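# Flip the toast in the pan using the turner

## Task

Flip the slice of toast over so that it ends up lying flat inside the frying pan with its browned side facing up. The steel turner (spatula) may be used for this. Afterwards put the turner down on the table so that it touches neither the pan nor the hot plate. At no point may either hand or arm, alone or together, touch the toast, the hot plate's heating surface, or any part of the pan other than its plastic handle; one such contact fails the job on the spot. The pan and hot plate are not fixed, and at the end the pan has to sit level and centred on the hot plate. Either arm may do any part of the work.

## Robot and tools

Robot. Two arms, left_arm and right_arm, stand on opposite sides of the table. Each carries the same five-finger right hand, so hand axes and numbers mean the same on both. Calibrated bases in the scene frame: left_arm at (+0.046, +0.548, 0) m, yawed about -90 degrees (quat_wxyz +0.705, 0, 0, -0.709); right_arm at (+0.016, -0.526, 0) m, yawed about +90 degrees (quat_wxyz +0.693, 0, 0, +0.721). The names do not match image sides.

Frames. Scene frame: origin on the table top halfway between the arms, table at z = 0, +z up, left_arm on the +y side. Fixed cameras and the table use it. Every hand pose, velocity, target and offset for an arm is in that arm's own base frame, so the two arms' x and y axes point differently. Rotations turn about the Hand target's position.

Hand point. A point 0.05 m ahead of the palm, where index pad meets thumb tip in a pinch. Its +z runs along straight fingers (which extend 0.06 to 0.07 m further), +y leaves the palm, +x crosses the palm toward the little finger. A wrist bracket on the little-finger side reaches 0.10 m across and can strike things.

A row: 28 numbers, each from -1 to 1, always the full set even if one arm moves. Order: left dx, dy, dz, rx, ry, rz; left hand little, ring, middle, index, thumb_bend, thumb_turn, force_limit, speed; then the same 14 for the right arm. The six pose numbers are an offset, not a pose: counted from that arm's Hand target as it stood when the action or move began (each row of an action from that same start, not from the row before), along that arm's base axes; 1.0 = 0.6 m or 180 degrees; rx, ry, rz form one rotation vector. Sending the same offset again moves further. All zeros re-requests the current Hand target. The six finger numbers are absolute targets: +1 open/straight, -1 closed; thumb_turn +1 beside the palm, -1 across in front of it. A pinch is near index -0.22, thumb_bend -0.75, thumb_turn -0.57. force_limit maps -1..+1 to about 0..10 N at the fingertip (0..15 N for the two thumb motors); speed maps -1..+1 to nearly still..full (whole travel in 0.6 s). Nothing means 'no change': to keep a hand as is, repeat its last sent eight numbers; if none sent yet, use hand_measured, hand_force_limit, hand_speed. Close at speed -0.9 or below for a gentle grip. For objects 0.035-0.08 m thick, turn the thumb in front before reaching; for thinner ones close thumb first.

Tools.
execute_actions(actions, cameras): actions is a list of actions, each a list of up to 15 rows; each row lasts one 1/30 s step and a short action repeats its last row to fill 15 steps. Empty list just reports state.
move(target, speed, blend, stop_force, zero, blocking, cameras): target is one row or up to 15 rows, all offsets from the same starting Hand targets. speed in m/s, 0.002-0.5 (default 0.25), turning up to twice that in rad/s; blend in m rounds corners of a list; stop_force in N, 3-40, ends an arm's path when its wrist senses that much push against its travel (unreliable while the hand turns; omit it when backing off a contact); zero picks whether that push is measured from a fresh zero; blocking=false returns early (not with stop_force). Paths are straight, ignore obstacles, last 0.5-10 s. The move: line reports done, off_target, moving, held or fault, and limits such as paced or held.
wait(seconds 0-10), stop(), zoom_image(camera, region [x0,y0,x1,y1] px, at most 504x504), show_instructions(), zero_wrist_force(arm), finished_scene(scene = current scene number).
Cameras: cam_high, cam_low, cam_left_wrist, cam_right_wrist, each 896x504.

Controller behaviour. Each step the command is clipped to within 150 mm and 16 degrees of the measured pose; the hand often stops short of Hand target, so add the missing distance as a new offset. Motion lags 0.09-0.20 s behind commands.

Results. end_effector_position (m), quat, velocities in the arm's base frame; Joint positions and torques; Wrist force/torque along the hand's axes plus the peak since last shown; hand_measured, hand_stopped_by (moving, target, force, stalled, fault), hand_load_n (positive when pushed open; near 0 means grip lost). 'within noise' means the arm is still.

Avoid. Arms are stiff: aiming even slightly beyond a firm contact can trip a fault. About 150 N of outside force, or wrist torque reaching 19.7 N m (shoulder and elbow 132 N m), stops that arm for 10 s. Approach contacts slowly with stop_force. Keep arms apart; the clearance check may not prevent collisions. Do not route near an arm's own base. Do not drop or fling the turner, swing loads fast, or let anything leave the table. Stretched or straining arms heat motors: a MOTOR HOT line warns at 70 °C, and 85 °C brakes the arm. Loose objects may get a brief random push.

Each tool is called after "Call:" as name(argument=value, ...) on one line, values as JSON.

Reference images:

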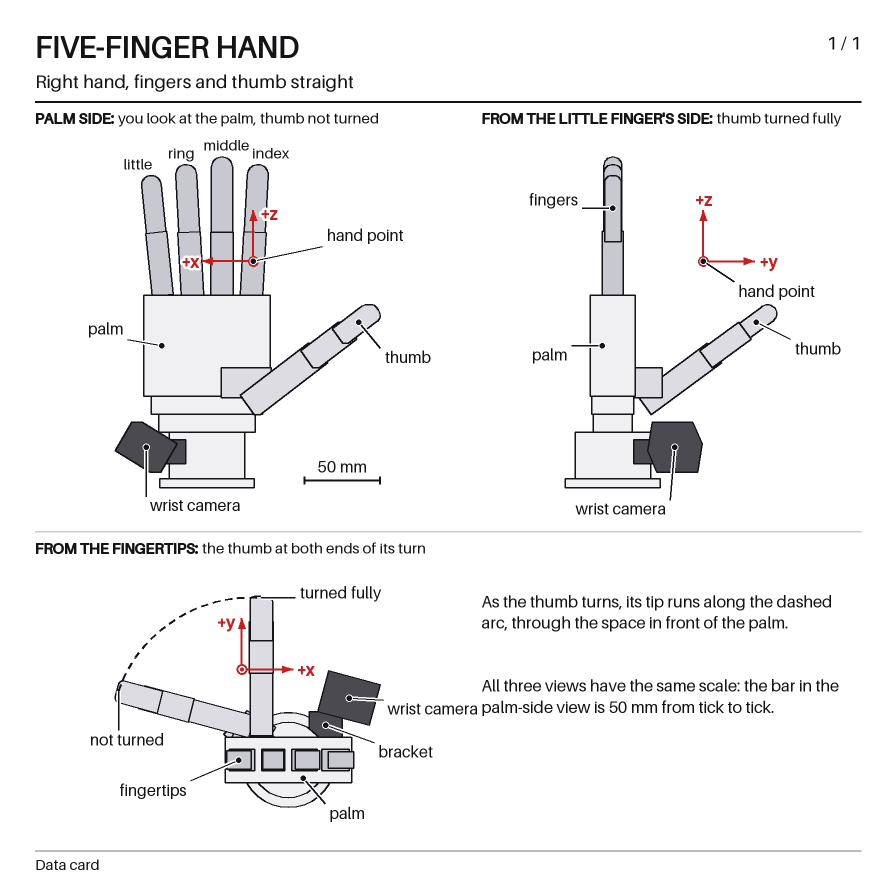

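## Session

Call:
execute_actions(actions=[])

Scene clock: 0.00 s.
left_arm: end_effector_position=(+0.0700, +0.2778, +0.4666) hand_measured=(+1.000, +1.000, +1.000, +1.000, +1.000, +1.000) hand_load_n=(+0.0, +0.0, +0.0, +0.0, +0.0, +0.0) hand_stopped_by=(target, target, target, target, target, target) hand_force_limit=0.00 hand_speed=-0.80 end_effector_quat_wxyz=(-0.024, -0.432, +0.901, -0.013) | right_arm: end_effector_position=(+0.2627, -0.1302, +0.4679) hand_measured=(+1.000, +1.000, +1.000, +1.000, +1.000, +1.000) hand_load_n=(-0.5, +0.0, +0.0, +0.0, +0.0, +0.0) hand_stopped_by=(target, target, target, target, target, target) hand_force_limit=0.00 hand_speed=-0.80 end_effector_quat_wxyz=(-0.022, +0.428, +0.904, +0.001)
Joint positions: left_arm=[0.575 -1.709 1.372 1.958 1.59 -1.89] | right_arm=[-1.179 -1.694 1.35 1.949 1.598 -1.864]
Joint velocities: within noise
Joint torques (N m): no reading
Motor temperatures (°C): left_arm=[36 33 32 37 35 42] | right_arm=[34 30 28 38 30 40]
Wrist force (N): no reading
Wrist torque (N m): no reading
Wrist force, peak (N): no reading
Hand target: left_arm +0.0700, +0.2778, +0.4666; -0.024, -0.432, +0.901, -0.013 | right_arm +0.2627, -0.1302, +0.4679; -0.022, +0.428, +0.904, +0.001

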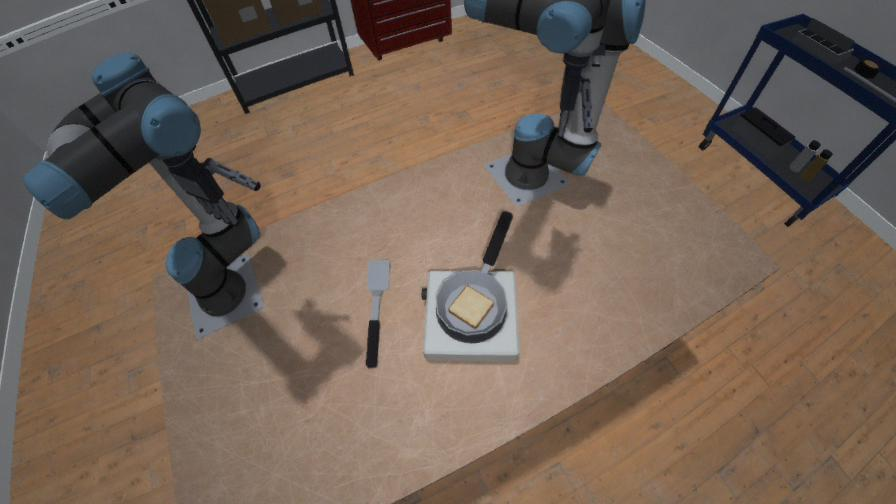

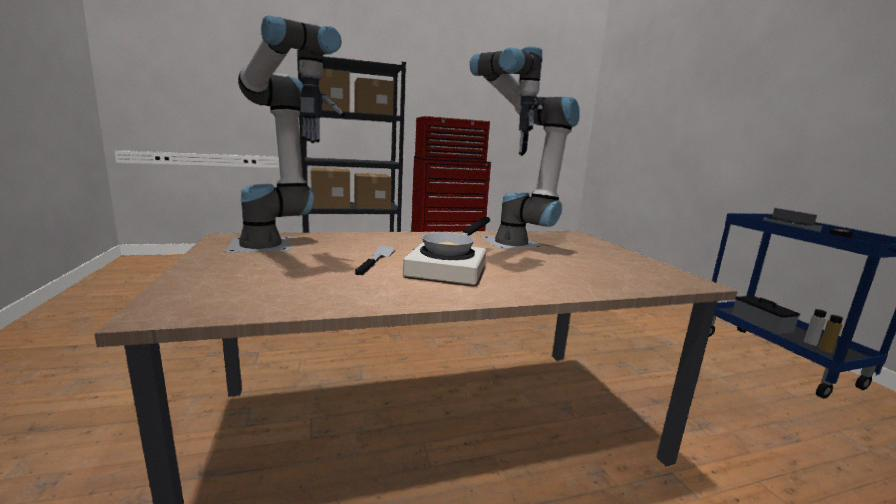

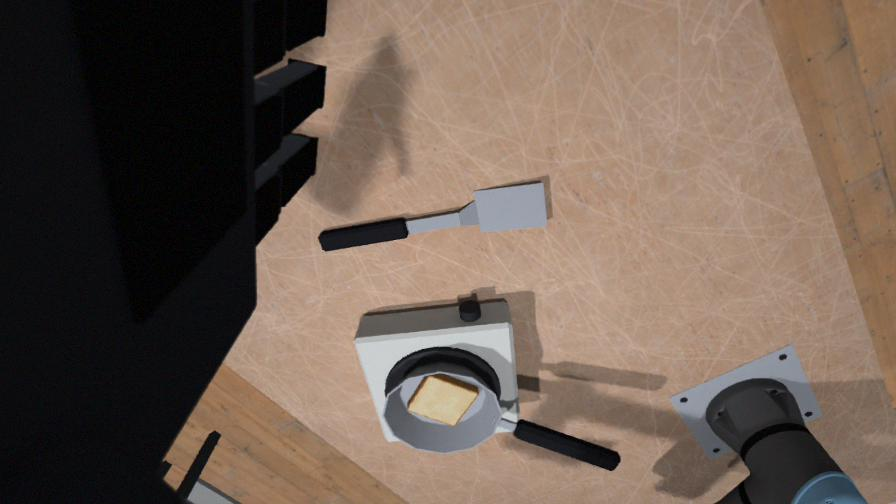

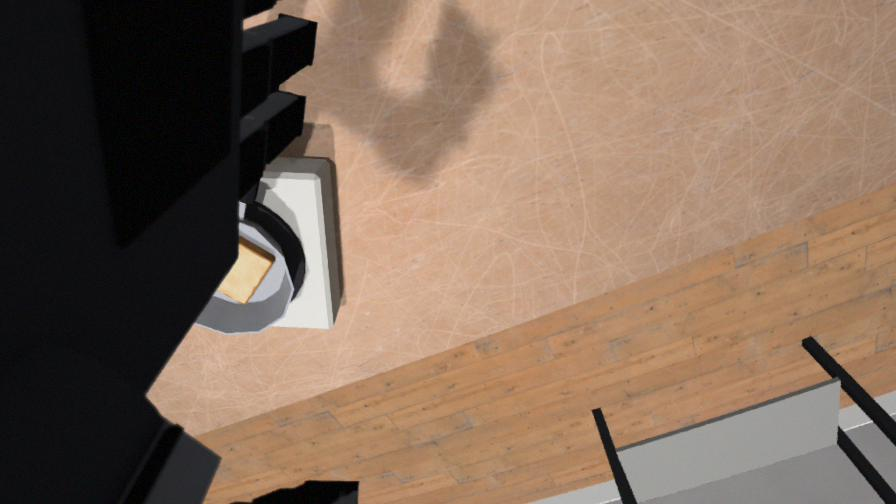

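Call:
zoom_image(camera="cam_high", region=[340, 190, 560, 390])

Call:
zoom_image(camera="cam_low", region=[330, 200, 530, 300])

Call:
zoom_image(camera="cam_left_wrist", region=[300, 150, 640, 490])

Scaled by 2.291 from the camera's 896x504 image, which has a finer 1280x720 frame.

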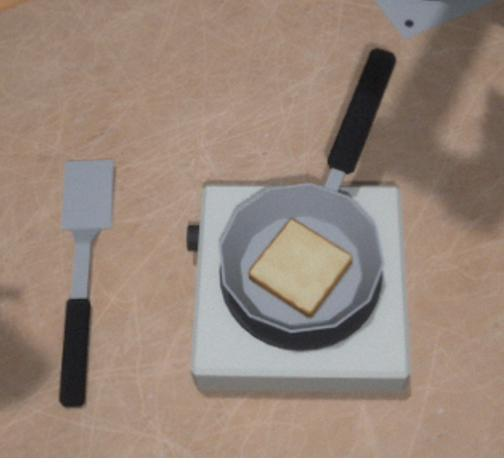

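Scaled by 2.520 from the camera's 896x504 image, which has a finer 1280x720 frame.

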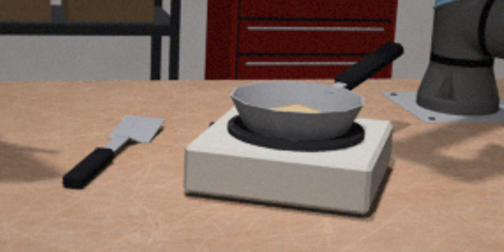

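Scaled by 1.482 from the camera's 896x504 image, which has a finer 1280x720 frame.

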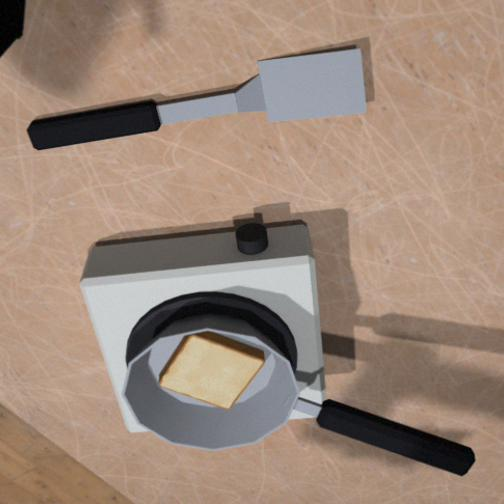

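Call:
zoom_image(camera="cam_low", region=[345, 235, 405, 285])

Call:
zoom_image(camera="cam_left_wrist", region=[310, 160, 560, 270])

Call:
zoom_image(camera="cam_low", region=[395, 205, 505, 295])

Call:
zoom_image(camera="cam_high", region=[355, 250, 405, 375])

Scaled by 8.400 from the camera's 896x504 image, which has a finer 1280x720 frame.

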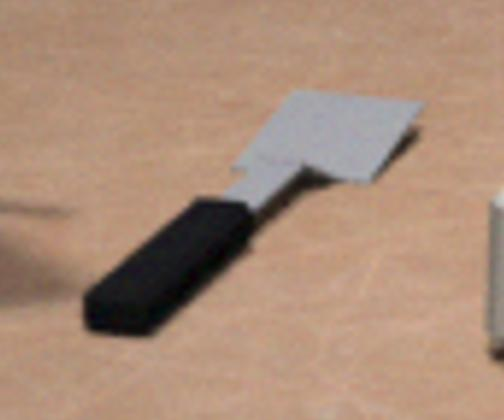

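Scaled by 2.016 from the camera's 896x504 image, which has a finer 1280x720 frame.

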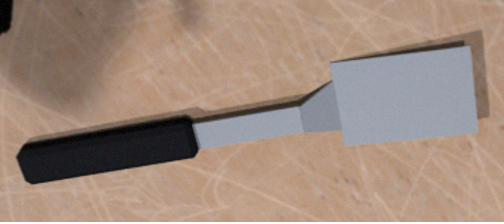

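Scaled by 4.582 from the camera's 896x504 image, which has a finer 1280x720 frame.

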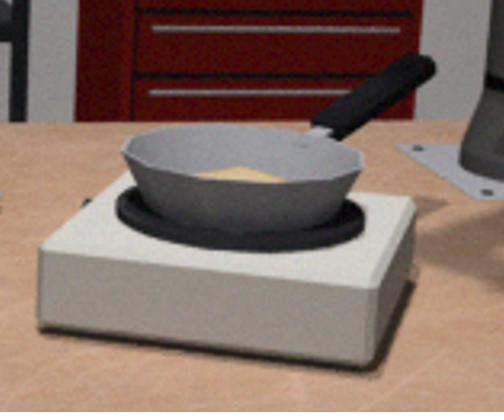

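Scaled by 4.032 from the camera's 896x504 image, which has a finer 1280x720 frame.

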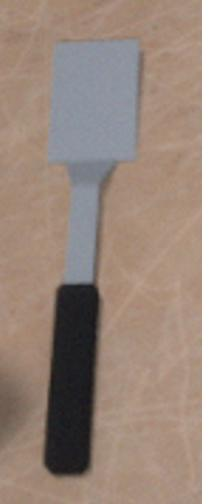

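Call:
move(target=[0,0,0,0,0,0,1,1,1,1,1,1,0,-0.8, 0.191,-0.3733,-0.3633,-0.4114,-0.0528,0.5555,0.3,0.3,0.3,0.3,-0.2,-0.57,0,0.2])

Scene clock: 40.70 s.
left_arm: end_effector_position=(+0.0700, +0.2778, +0.4666) hand_measured=(+1.000, +1.000, +1.000, +1.000, +1.000, +1.000) hand_load_n=(+0.0, +0.0, +0.0, +0.0, +0.0, +0.0) hand_stopped_by=(target, target, target, target, target, target) hand_force_limit=0.00 hand_speed=-0.80 end_effector_quat_wxyz=(-0.024, -0.432, +0.901, -0.013) | right_arm: end_effector_position=(+0.3773, -0.3542, +0.2499) hand_measured=(+0.300, +0.300, +0.300, +0.300, -0.200, -0.570) hand_load_n=(+0.0, +0.0, +0.0, +0.0, +0.0, +0.0) hand_stopped_by=(target, target, target, target, target, target) hand_force_limit=0.00 hand_speed=0.20 end_effector_quat_wxyz=(+0.275, -0.432, +0.725, -0.461)
Joint positions: left_arm=[0.575 -1.709 1.372 1.958 1.59 -1.89] | right_arm=[-1.397 -1.586 1.837 0.395 0.781 -3.632]
Joint velocities: within noise
Joint torques (N m): left_arm=[-4.18 -10.72 -26.16 3.39 0.38 0.41] | right_arm=[9.32 -21.79 -35.25 1.39 -2.03 -1.27]
Motor temperatures (°C): left_arm=[35 33 32 36 35 42] | right_arm=[34 29 28 38 30 40]
Wrist force (N): left_arm=[0.2 -0.1 -0.1] | right_arm=[0.2 -0.8 0.3]
Wrist torque (N m): left_arm=[-0.02 -0.03 0.01] | right_arm=[0.14 -0.01 0.18]
Wrist force, peak (N): left_arm=[0.6 -0.5 0.1] | right_arm=[0.7 -1.1 0.3]
Hand target: left_arm +0.0700, +0.2778, +0.4666; -0.024, -0.432, +0.901, -0.013 | right_arm +0.3773, -0.3542, +0.2499; +0.275, -0.432, +0.725, -0.461
Off the commanded pose: left_arm 0.000 m, 0 deg | right_arm 0.000 m, 0 deg.
move: done
camera_calibration:
cam_left_wrist: T_world_to_cam=[[-0.906186, 0.422111, 0.0254706, -0.0635248], [0.378519, 0.7828, 0.493911, -0.479002], [0.188547, 0.457216, -0.869139, 0.376937], [0, 0, 0, 1]] pos_world=[0.0526756, 0.229435, 0.565813]
cam_right_wrist: T_world_to_cam=[[-0.459594, -0.00487407, -0.888116, 0.403062], [-0.0874243, 0.995377, 0.0397788, 0.380742], [0.883816, 0.095925, -0.457895, -0.0715751], [0, 0, 0, 1]] pos_world=[0.28179, -0.370151, 0.310047]

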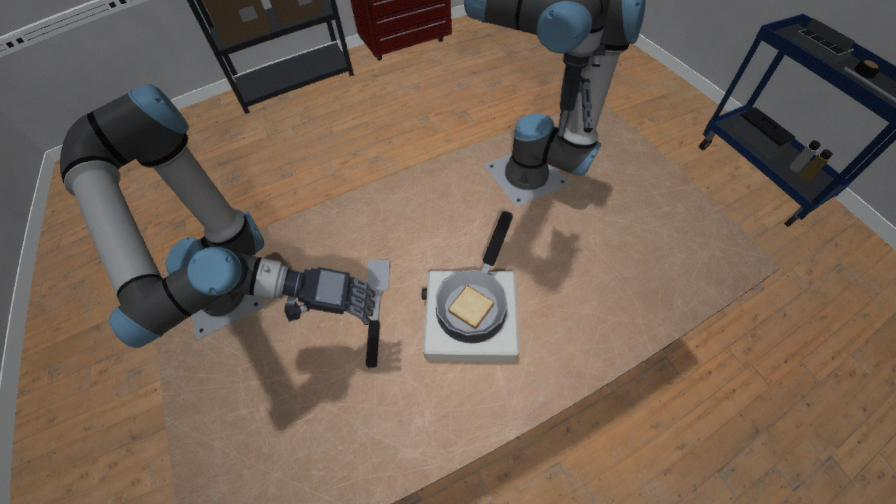

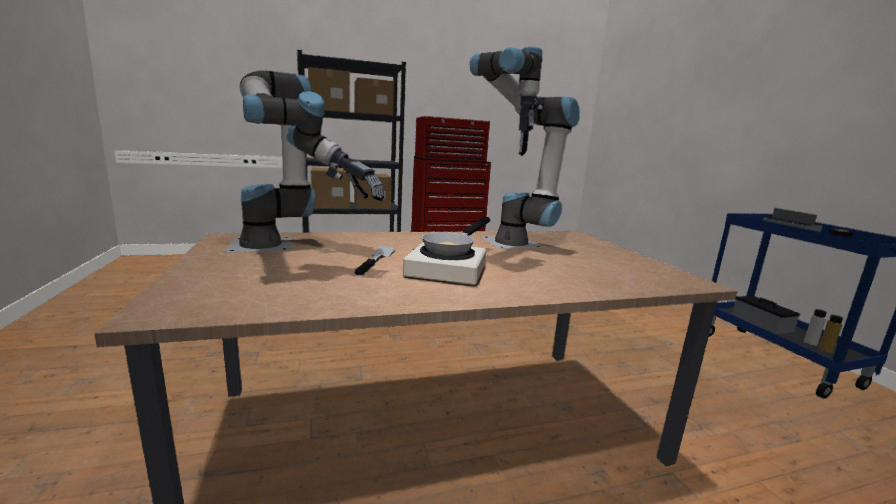

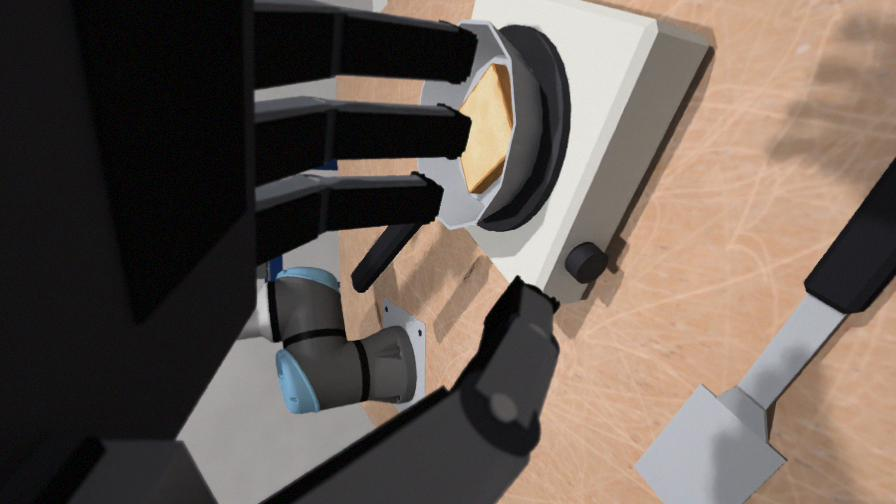

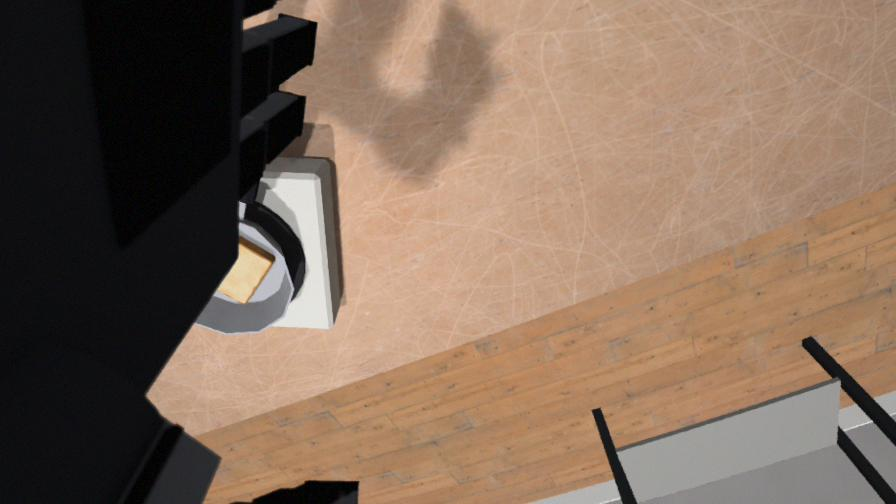

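Call:
execute_actions(actions=[[[0,0,0,0,0,0,1,1,1,1,1,1,0,-0.8,0,0,0,0,0,0,-0.22,-0.22,-0.22,-0.05,-0.7,-0.7,-0.6,0.5]],[[0,0,0,0,0,0,1,1,1,1,1,1,0,-0.8,0,0,0,0,0,0,-0.22,-0.22,-0.22,-0.05,-0.7,-0.7,-0.6,0.5]]])

Call:
zoom_image(camera="cam_left_wrist", region=[200, 0, 700, 500])

Call:
zoom_image(camera="cam_low", region=[320, 140, 420, 220])

Scene clock: 48.27 s.
left_arm: end_effector_position=(+0.0700, +0.2778, +0.4666) hand_measured=(+1.000, +1.000, +1.000, +1.000, +1.000, +1.000) hand_load_n=(+0.0, +0.0, +0.0, +0.0, +0.0, +0.0) hand_stopped_by=(target, target, target, target, target, target) hand_force_limit=0.00 hand_speed=-0.80 end_effector_quat_wxyz=(-0.024, -0.432, +0.901, -0.013) | right_arm: end_effector_position=(+0.3773, -0.3542, +0.2499) hand_measured=(-0.220, -0.220, -0.220, -0.050, -0.700, -0.700) hand_load_n=(+0.0, +0.0, +0.0, +0.0, +0.0, +0.0) hand_stopped_by=(target, target, target, target, target, target) hand_force_limit=-0.60 hand_speed=0.50 end_effector_quat_wxyz=(+0.275, -0.432, +0.725, -0.461)
Joint positions: left_arm=[0.575 -1.709 1.372 1.958 1.59 -1.89] | right_arm=[-1.396 -1.586 1.837 0.395 0.781 -3.632]
Joint velocities: within noise
Joint torques (N m): left_arm=[-7.42 -9.24 -28.19 2.94 0.25 0.84] | right_arm=[8.06 -19.64 -28.81 -0.81 -1.52 -1.16]
Motor temperatures (°C): left_arm=[35 33 32 36 35 42] | right_arm=[34 29 28 38 30 40]
Wrist force (N): left_arm=[0.5 -0.3 0.2] | right_arm=[0.4 -0.8 0.3]
Wrist torque (N m): left_arm=[-0.05 -0.09 0.03] | right_arm=[0.16 -0.05 0.19]
Wrist force, peak (N): left_arm=[0.7 -0.3 -0.2] | right_arm=[0.6 -1.0 0.2]
Hand target: left_arm +0.0700, +0.2778, +0.4666; -0.024, -0.432, +0.901, -0.013 | right_arm +0.3773, -0.3542, +0.2499; +0.275, -0.432, +0.725, -0.461
Off the commanded pose: left_arm 0.000 m, 0 deg | right_arm 0.000 m, 0 deg.
Step readings (end_effector_position of left_arm | right_arm):
0: (+0.0700, +0.2778, +0.4666) | (+0.3773, -0.3542, +0.2499)
1: (+0.0700, +0.2778, +0.4666) | (+0.3773, -0.3542, +0.2499)
2: (+0.0700, +0.2778, +0.4666) | (+0.3773, -0.3542, +0.2499)
4: (+0.0700, +0.2778, +0.4666) | (+0.3773, -0.3542, +0.2499)
8: (+0.0700, +0.2778, +0.4666) | (+0.3773, -0.3542, +0.2499)
15: (+0.0700, +0.2778, +0.4666) | (+0.3773, -0.3542, +0.2499)
16: (+0.0700, +0.2778, +0.4666) | (+0.3773, -0.3542, +0.2499)
17: (+0.0700, +0.2778, +0.4666) | (+0.3773, -0.3542, +0.2499)
19: (+0.0700, +0.2778, +0.4666) | (+0.3773, -0.3542, +0.2499)
23: (+0.0700, +0.2778, +0.4666) | (+0.3773, -0.3542, +0.2499)
30: (+0.0700, +0.2778, +0.4666) | (+0.3773, -0.3542, +0.2499)
camera_calibration:
cam_left_wrist: T_world_to_cam=[[-0.906187, 0.42211, 0.0254714, -0.0635249], [0.378519, 0.782801, 0.49391, -0.479001], [0.188545, 0.457216, -0.86914, 0.376937], [0, 0, 0, 1]] pos_world=[0.0526761, 0.229436, 0.565812]
cam_right_wrist: T_world_to_cam=[[-0.459555, -0.0053163, -0.888133, 0.402941], [-0.0878206, 0.995353, 0.0394837, 0.380947], [0.883797, 0.0961413, -0.457887, -0.0715495], [0, 0, 0, 1]] pos_world=[0.281864, -0.370156, 0.310063]

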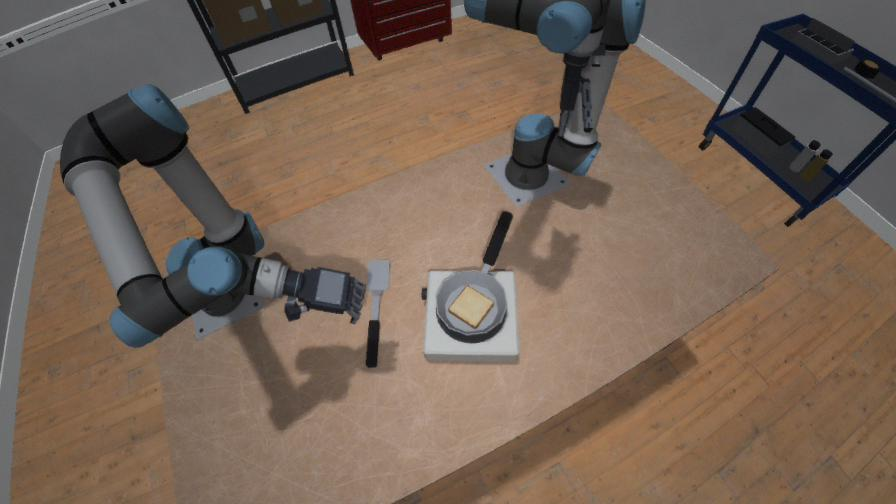

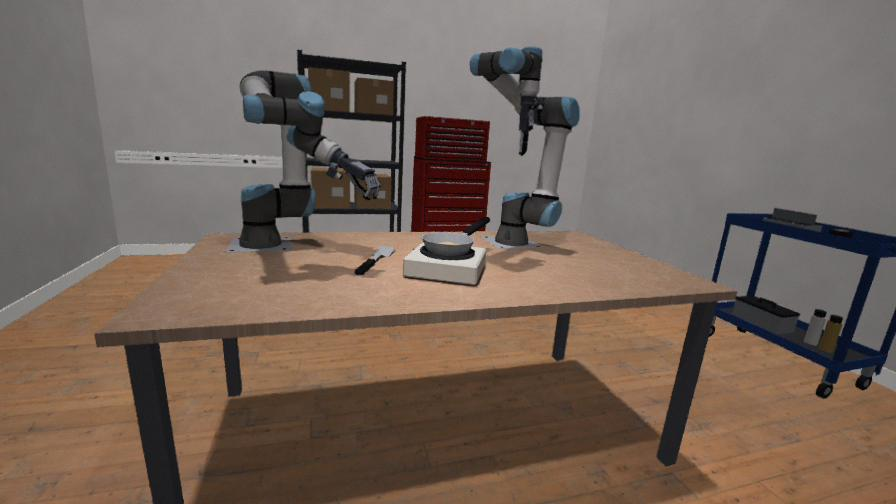

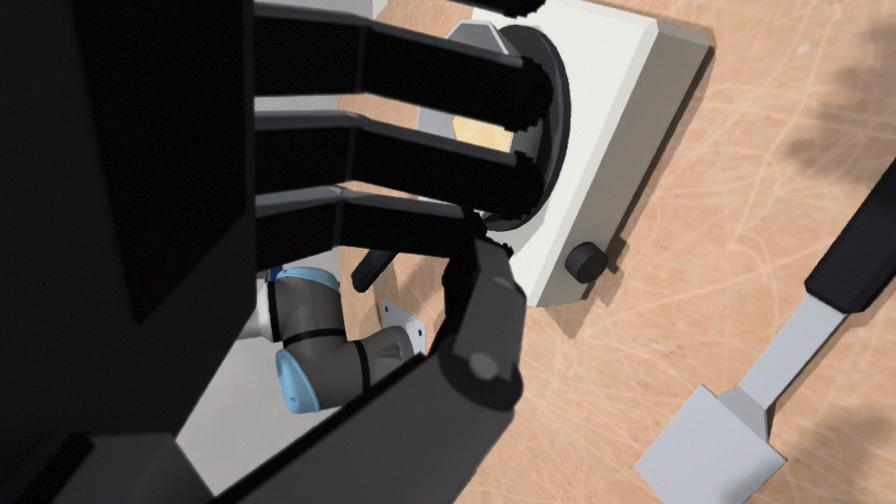

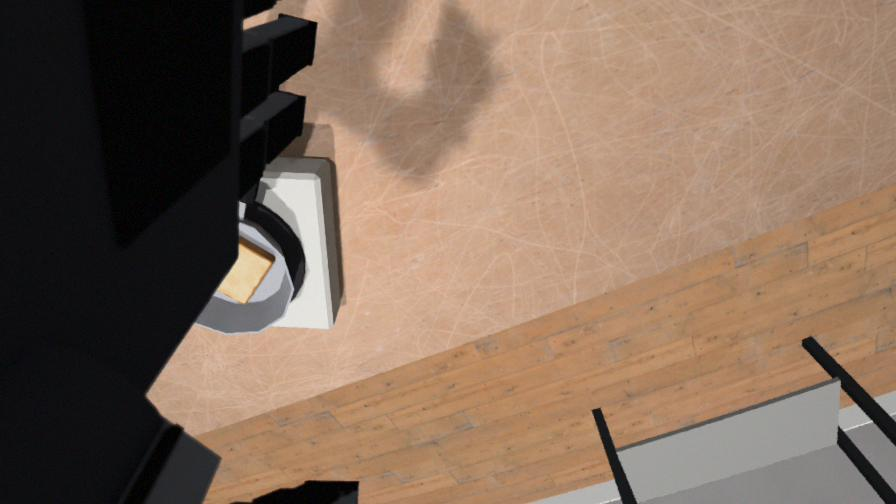

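Scaled by 1.008 from the camera's 896x504 image, which has a finer 1280x720 frame.

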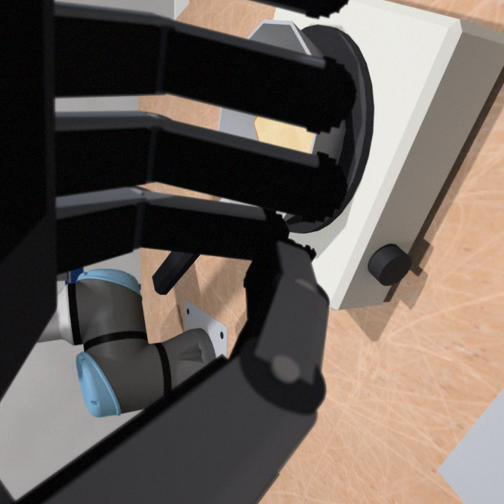

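Scaled by 5.040 from the camera's 896x504 image, which has a finer 1280x720 frame.

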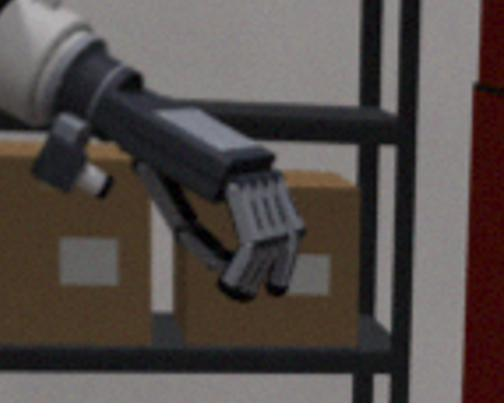

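Call:
move(target=[0,0,0,0,0,0,1,1,1,1,1,1,0,-0.8, 0,0,-0.3,0.0528,0.0978,0,0.3,0.3,0.3,0.35,-0.4,-0.7,-0.6,0.5], cameras=["cam_high","cam_low","cam_left_wrist"])

Call:
zoom_image(camera="cam_low", region=[310, 190, 430, 290])

Call:
zoom_image(camera="cam_high", region=[290, 240, 430, 390])

Scene clock: 52.03 s.
left_arm: end_effector_position=(+0.0700, +0.2778, +0.4666) hand_measured=(+1.000, +1.000, +1.000, +1.000, +1.000, +1.000) hand_load_n=(+0.0, +0.5, +0.0, +0.0, +0.0, +0.0) hand_stopped_by=(target, target, target, target, target, target) hand_force_limit=0.00 hand_speed=-0.80 end_effector_quat_wxyz=(-0.024, -0.432, +0.901, -0.013) | right_arm: end_effector_position=(+0.3774, -0.3543, +0.0700) hand_measured=(+0.300, +0.300, +0.300, +0.350, -0.400, -0.700) hand_load_n=(+0.0, +0.0, +0.0, +0.0, +0.0, +0.0) hand_stopped_by=(target, target, target, target, target, target) hand_force_limit=-0.60 hand_speed=0.50 end_effector_quat_wxyz=(+0.196, -0.473, +0.794, -0.328)
Joint positions: left_arm=[0.575 -1.709 1.372 1.958 1.59 -1.89] | right_arm=[-1.253 -1.253 1.843 0.354 1.064 -3.732]
Joint velocities: within noise
Joint torques (N m): left_arm=[-7.94 -9.49 -30.95 2.94 0.72 0.83] | right_arm=[-4.29 -28.75 -11.9 4.24 0.37 1.24]
Motor temperatures (°C): left_arm=[35 33 32 36 35 42] | right_arm=[34 29 28 38 30 40]
Wrist force (N): left_arm=[0.2 -0.1 -0.4] | right_arm=[0.3 -0.7 0.4]
Wrist torque (N m): left_arm=[0.01 -0.02 0.01] | right_arm=[0.07 -0.04 0.12]
Wrist force, peak (N): left_arm=[0.7 -0.5 -0.1] | right_arm=[0.3 -2.2 -0.4]
Hand target: left_arm +0.0700, +0.2778, +0.4666; -0.024, -0.432, +0.901, -0.013 | right_arm +0.3773, -0.3542, +0.0699; +0.196, -0.473, +0.794, -0.328
Off the commanded pose: left_arm 0.000 m, 0 deg | right_arm 0.000 m, 0 deg.
move: done
camera_calibration:
cam_left_wrist: T_world_to_cam=[[-0.906186, 0.422111, 0.0254714, -0.063525], [0.378519, 0.7828, 0.49391, -0.479001], [0.188546, 0.457216, -0.86914, 0.376937], [0, 0, 0, 1]] pos_world=[0.0526761, 0.229436, 0.565812]
Images, in order (width x height): cam_high 896x504, cam_low 896x504, cam_left_wrist 896x504.

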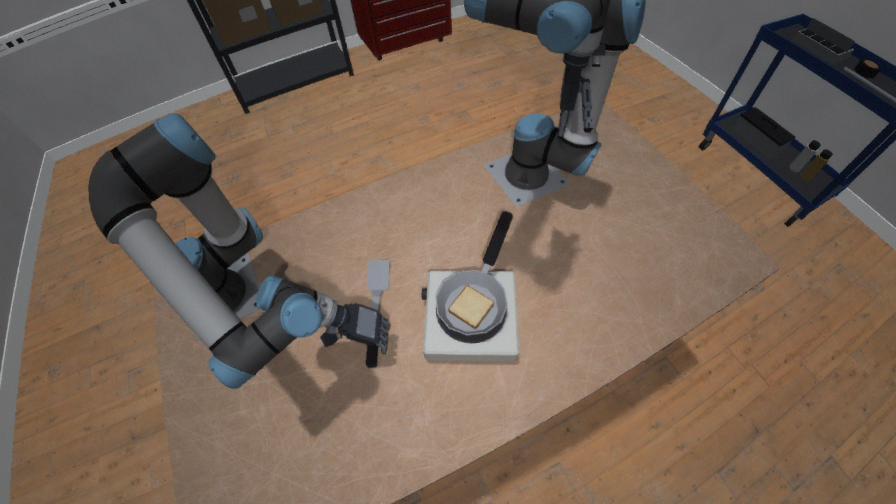

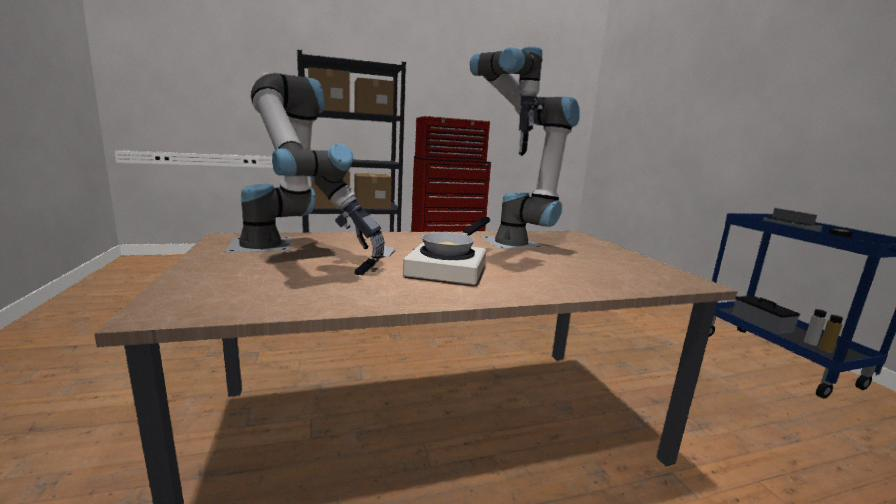

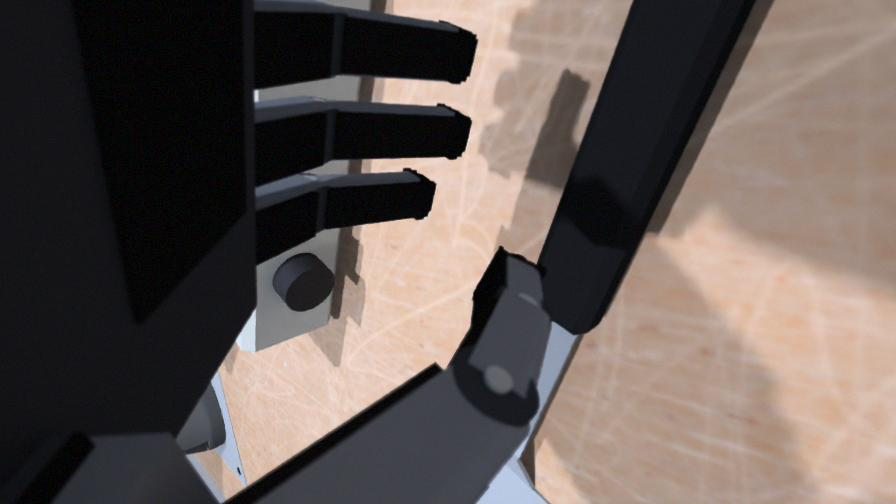

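Scaled by 4.200 from the camera's 896x504 image, which has a finer 1280x720 frame.

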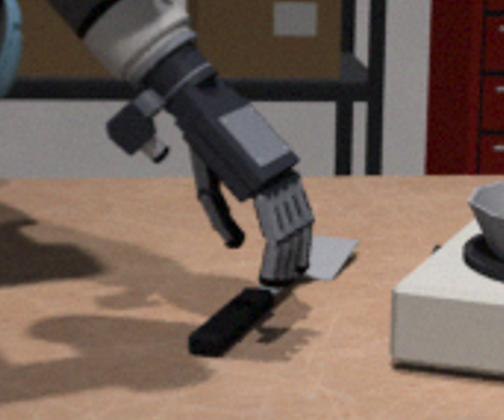

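Scaled by 3.360 from the camera's 896x504 image, which has a finer 1280x720 frame.

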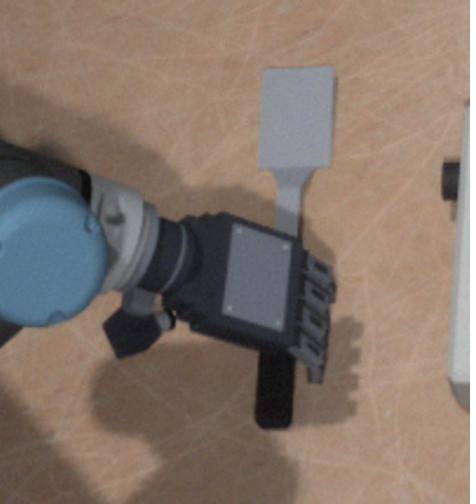

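Call:
zoom_image(camera="cam_left_wrist", region=[440, 150, 700, 400])

Scaled by 1.938 from the camera's 896x504 image, which has a finer 1280x720 frame.

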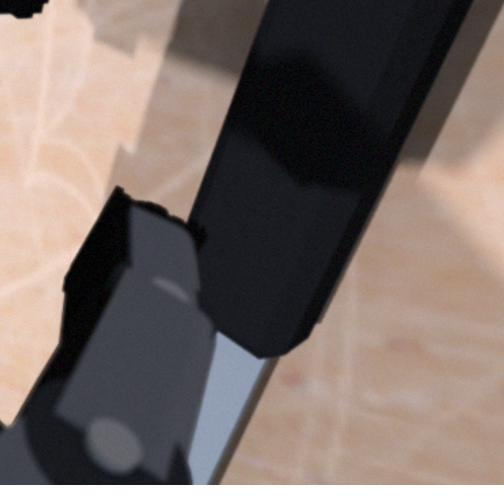

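Call:
move(target=[0,0,0,0,0,0,1,1,1,1,1,1,0,-0.8, -0.0323,0.0174,0,0,0,0.014,0.3,0.3,0.3,0.35,-0.4,-0.7,-0.6,0.5], cameras=[])

Call:
move(target=[0,0,0,0,0,0,1,1,1,1,1,1,0,-0.8, 0,0,-0.08,0,0,0,0.3,0.3,0.3,0.35,-0.4,-0.7,-0.6,0.5], cameras=["cam_high","cam_low","cam_left_wrist"], stop_force=5, speed=0.05)

Call:
zoom_image(camera="cam_low", region=[310, 190, 430, 290])

Scene clock: 64.27 s.
left_arm: end_effector_position=(+0.0700, +0.2778, +0.4666) hand_measured=(+1.000, +1.000, +1.000, +1.000, +1.000, +1.000) hand_load_n=(+0.0, +0.0, +0.0, +0.0, +0.0, +0.0) hand_stopped_by=(target, target, target, target, target, target) hand_force_limit=0.00 hand_speed=-0.80 end_effector_quat_wxyz=(-0.024, -0.432, +0.901, -0.013) | right_arm: end_effector_position=(+0.3579, -0.3437, +0.0699) hand_measured=(+0.300, +0.300, +0.300, +0.350, -0.400, -0.700) hand_load_n=(+0.0, +0.0, +0.0, +0.0, +0.0, +0.0) hand_stopped_by=(target, target, target, target, target, target) hand_force_limit=-0.60 hand_speed=0.50 end_effector_quat_wxyz=(+0.203, -0.490, +0.783, -0.324)
Joint positions: left_arm=[0.575 -1.709 1.372 1.958 1.59 -1.89] | right_arm=[-1.304 -1.277 1.888 0.379 1.01 -3.822]
Joint velocities: within noise
Joint torques (N m): left_arm=[-10.39 -9.44 -32.09 2.81 0.74 1.06] | right_arm=[8.97 -27 -30.28 -0.44 0.44 1.89]
Motor temperatures (°C): left_arm=[35 33 32 36 35 42] | right_arm=[34 29 28 38 30 40]
Wrist force (N): left_arm=[0.5 -0.1 0.2] | right_arm=[0.2 -0.6 0.0]
Wrist torque (N m): left_arm=[-0.03 -0.09 0.03] | right_arm=[0.08 -0.01 0.11]
Wrist force, peak (N): left_arm=[0.7 -0.7 -0.1] | right_arm=[0.2 -0.6 0.8]
Hand target: left_arm +0.0700, +0.2778, +0.4666; -0.024, -0.432, +0.901, -0.013 | right_arm +0.3580, -0.3438, +0.0699; +0.203, -0.491, +0.783, -0.324
Off the commanded pose: left_arm 0.000 m, 0 deg | right_arm 0.000 m, 0 deg.
move: done
No camera images: "cameras" was empty.

Scene clock: 66.20 s.
left_arm: end_effector_position=(+0.0700, +0.2778, +0.4666) hand_measured=(+1.000, +1.000, +1.000, +1.000, +1.000, +1.000) hand_load_n=(+0.0, +0.0, +0.0, +0.0, -0.5, +0.0) hand_stopped_by=(target, target, target, target, target, target) hand_force_limit=0.00 hand_speed=-0.80 end_effector_quat_wxyz=(-0.024, -0.432, +0.901, -0.013) | right_arm: end_effector_position=(+0.3579, -0.3438, +0.0284) hand_measured=(+0.300, +0.300, +0.300, +0.350, -0.400, -0.700) hand_load_n=(+0.0, +0.0, -0.5, +0.0, +0.0, +0.0) hand_stopped_by=(target, target, target, target, target, target) hand_force_limit=-0.60 hand_speed=0.50 end_effector_quat_wxyz=(+0.203, -0.491, +0.783, -0.324)
Joint positions: left_arm=[0.575 -1.709 1.372 1.958 1.59 -1.89] | right_arm=[-1.304 -1.213 1.931 0.272 1.01 -3.822]
Joint velocities: within noise
Joint torques (N m): left_arm=[-10.45 -9.11 -32.02 2.95 0.69 0.89] | right_arm=[7.47 -25.39 -26.02 -0.52 0.46 -1.41]
Motor temperatures (°C): left_arm=[35 33 32 36 35 42] | right_arm=[34 29 28 38 30 40]
Wrist force (N): left_arm=[0.1 -0.1 -0.2] | right_arm=[-0.5 -4.5 -4.1]
Wrist torque (N m): left_arm=[0.00 0.00 0.00] | right_arm=[0.34 -0.12 0.07]
Wrist force, peak (N): left_arm=[0.7 -0.3 -0.1] | right_arm=[18.7 -34.9 -43.2]
Hand target: left_arm +0.0700, +0.2778, +0.4666; -0.024, -0.432, +0.901, -0.013 | right_arm +0.3579, -0.3438, +0.0284; +0.203, -0.491, +0.783, -0.324 (not the last commanded pose)
Off the commanded pose: left_arm 0.000 m, 0 deg | right_arm 0.006 m, 0 deg.
move: contact (right_arm)
camera_calibration:
cam_left_wrist: T_world_to_cam=[[-0.906187, 0.42211, 0.0254703, -0.0635243], [0.378518, 0.7828, 0.493911, -0.479002], [0.188547, 0.457217, -0.869139, 0.376936], [0, 0, 0, 1]] pos_world=[0.0526761, 0.229436, 0.565813]
Images, in order (width x height): cam_high 896x504, cam_low 896x504, cam_left_wrist 896x504.

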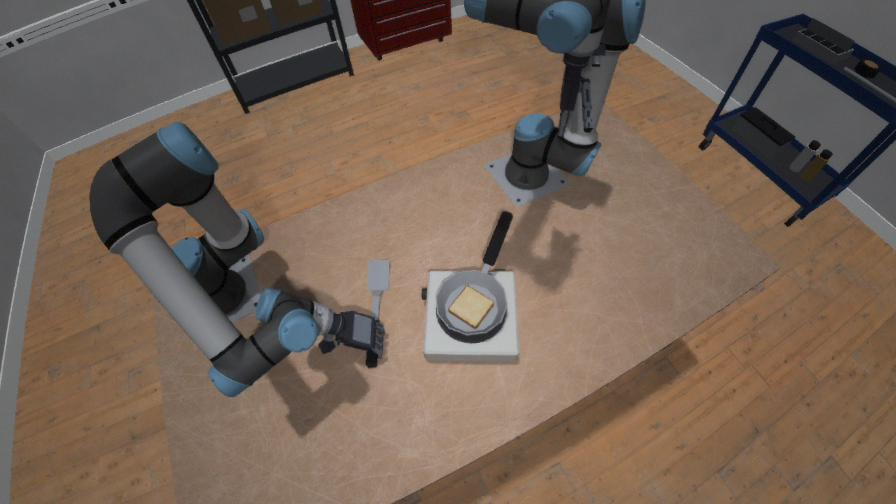

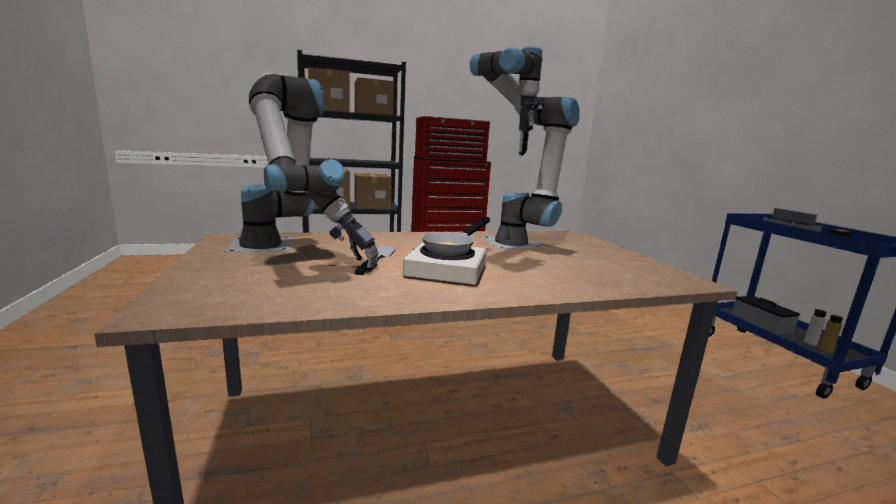

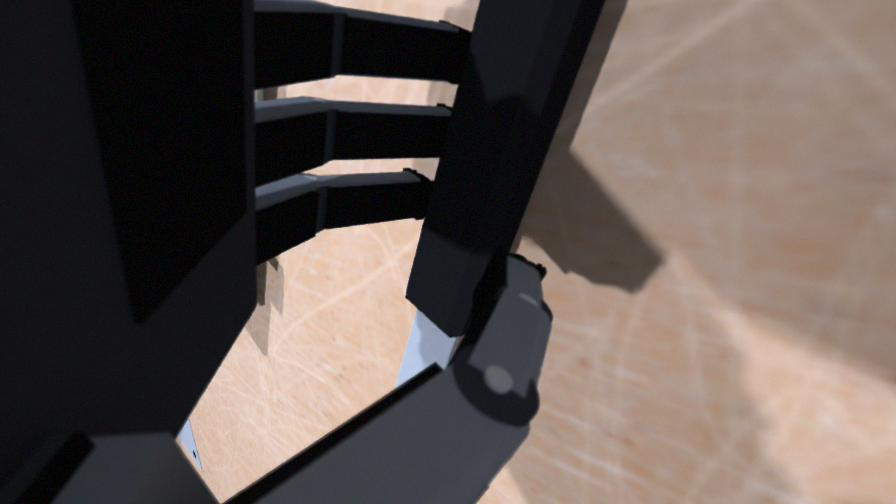

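Scaled by 4.200 from the camera's 896x504 image, which has a finer 1280x720 frame.

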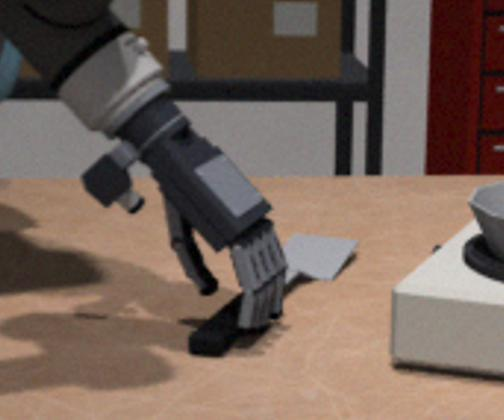

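Call:
move(target=[0,0,0,0,0,0,1,1,1,1,1,1,0,-0.8, 0,0,0.02,-0.0364,-0.075,0,0.3,0.3,0.3,0.35,-0.4,-0.7,-0.6,0.5], cameras=[])

Call:
move(target=[0,0,0,0,0,0,1,1,1,1,1,1,0,-0.8, 0,0,-0.0373,0,0,0,0.3,0.3,0.3,0.35,-0.4,-0.7,-0.6,0.5], cameras=["cam_low","cam_left_wrist"], stop_force=3, speed=0.012)

Call:
zoom_image(camera="cam_low", region=[310, 190, 430, 290])

Scene clock: 69.70 s.
left_arm: end_effector_position=(+0.0700, +0.2778, +0.4666) hand_measured=(+1.000, +1.000, +1.000, +1.000, +1.000, +1.000) hand_load_n=(+0.0, +0.0, +0.0, +0.0, +0.0, +0.0) hand_stopped_by=(target, target, target, target, target, target) hand_force_limit=0.00 hand_speed=-0.80 end_effector_quat_wxyz=(-0.024, -0.432, +0.901, -0.013) | right_arm: end_effector_position=(+0.3579, -0.3438, +0.0404) hand_measured=(+0.300, +0.300, +0.300, +0.350, -0.400, -0.700) hand_load_n=(+0.0, +0.0, +0.0, +0.0, +0.0, +0.0) hand_stopped_by=(target, target, target, target, target, target) hand_force_limit=-0.60 hand_speed=0.50 end_effector_quat_wxyz=(+0.265, -0.460, +0.734, -0.423)
Joint positions: left_arm=[0.575 -1.709 1.372 1.958 1.59 -1.89] | right_arm=[-1.427 -1.299 2.111 -0.011 0.772 -3.778]
Joint velocities: within noise
Joint torques (N m): left_arm=[-11.73 -8.72 -33 2.68 0.61 1.15] | right_arm=[1.15 -24.77 -17.85 -0.41 -2.94 -1.4]
Motor temperatures (°C): left_arm=[35 33 32 36 35 42] | right_arm=[34 29 28 38 30 40]
Wrist force (N): left_arm=[0.6 -0.4 -0.1] | right_arm=[1.2 -0.7 0.1]
Wrist torque (N m): left_arm=[-0.05 -0.09 0.03] | right_arm=[0.18 -0.19 0.26]
Wrist force, peak (N): left_arm=[0.6 -0.5 -0.1] | right_arm=[-1.3 -4.6 -4.3]
Hand target: left_arm +0.0700, +0.2778, +0.4666; -0.024, -0.432, +0.901, -0.013 | right_arm +0.3579, -0.3438, +0.0404; +0.265, -0.460, +0.734, -0.423
Off the commanded pose: left_arm 0.000 m, 0 deg | right_arm 0.000 m, 0 deg.
move: done
No camera images: "cameras" was empty.

Scene clock: 72.60 s.
left_arm: end_effector_position=(+0.0700, +0.2778, +0.4666) hand_measured=(+1.000, +1.000, +1.000, +1.000, +1.000, +1.000) hand_load_n=(+0.0, +0.0, +0.0, +0.0, +0.0, +0.0) hand_stopped_by=(target, target, target, target, target, target) hand_force_limit=0.00 hand_speed=-0.80 end_effector_quat_wxyz=(-0.024, -0.432, +0.901, -0.013) | right_arm: end_effector_position=(+0.3579, -0.3438, +0.0185) hand_measured=(+0.300, +0.300, +0.300, +0.350, -0.400, -0.700) hand_load_n=(+0.0, +0.0, +0.0, +0.0, +0.0, +0.0) hand_stopped_by=(target, target, target, target, target, target) hand_force_limit=-0.60 hand_speed=0.50 end_effector_quat_wxyz=(+0.265, -0.460, +0.734, -0.423)
Joint positions: left_arm=[0.575 -1.709 1.372 1.958 1.59 -1.89] | right_arm=[-1.427 -1.254 2.128 -0.073 0.772 -3.778]
Joint velocities: within noise
Joint torques (N m): left_arm=[-10.82 -9.35 -33.84 2.6 0.79 1.26] | right_arm=[1.69 -34.41 -23.8 3.7 0.57 -0.83]
Motor temperatures (°C): left_arm=[35 33 32 36 35 42] | right_arm=[34 29 28 38 30 40]
Wrist force (N): left_arm=[0.1 -0.1 0.0] | right_arm=[2.0 -3.2 -2.0]
Wrist torque (N m): left_arm=[-0.02 -0.01 0.00] | right_arm=[0.29 -0.14 0.20]
Wrist force, peak (N): left_arm=[1.0 -0.2 -0.3] | right_arm=[2.5 -10.9 -9.0]
Hand target: left_arm +0.0700, +0.2778, +0.4666; -0.024, -0.432, +0.901, -0.013 | right_arm +0.3579, -0.3438, +0.0185; +0.265, -0.460, +0.734, -0.423 (not the last commanded pose)
Off the commanded pose: left_arm 0.000 m, 0 deg | right_arm 0.001 m, 0 deg.
move: contact (right_arm)
camera_calibration:
cam_left_wrist: T_world_to_cam=[[-0.906186, 0.422112, 0.0254704, -0.0635244], [0.37852, 0.782799, 0.493911, -0.479002], [0.188548, 0.457216, -0.869139, 0.376936], [0, 0, 0, 1]] pos_world=[0.0526764, 0.229436, 0.565813]
Images, in order (width x height): cam_low 896x504, cam_left_wrist 896x504.

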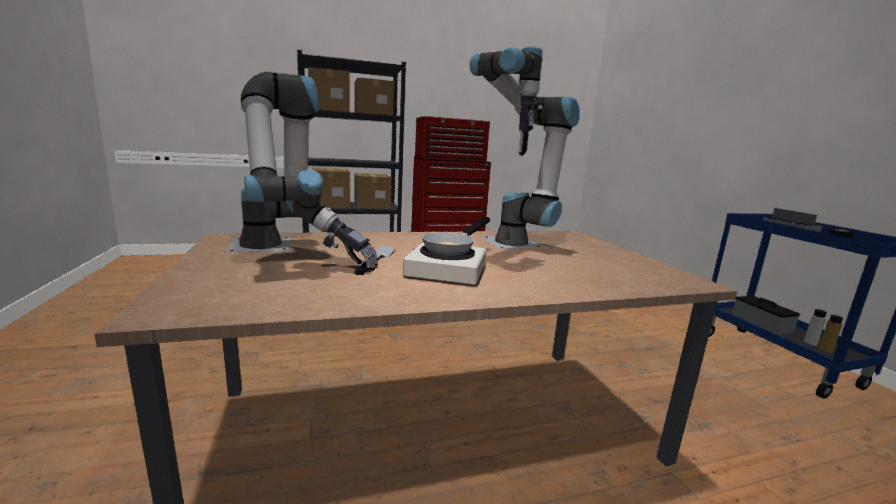

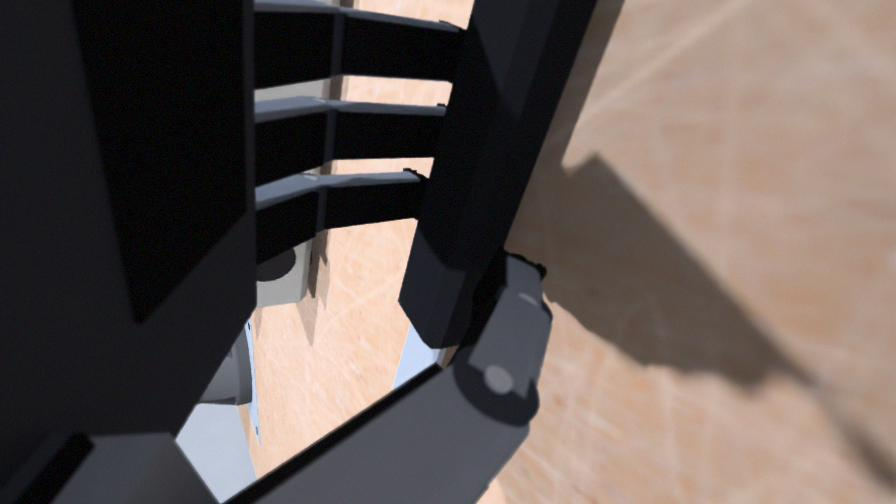

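Scaled by 4.200 from the camera's 896x504 image, which has a finer 1280x720 frame.

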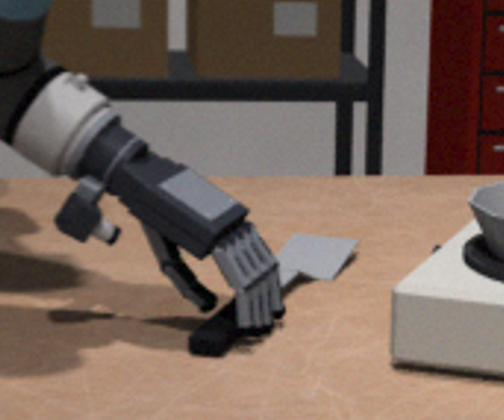

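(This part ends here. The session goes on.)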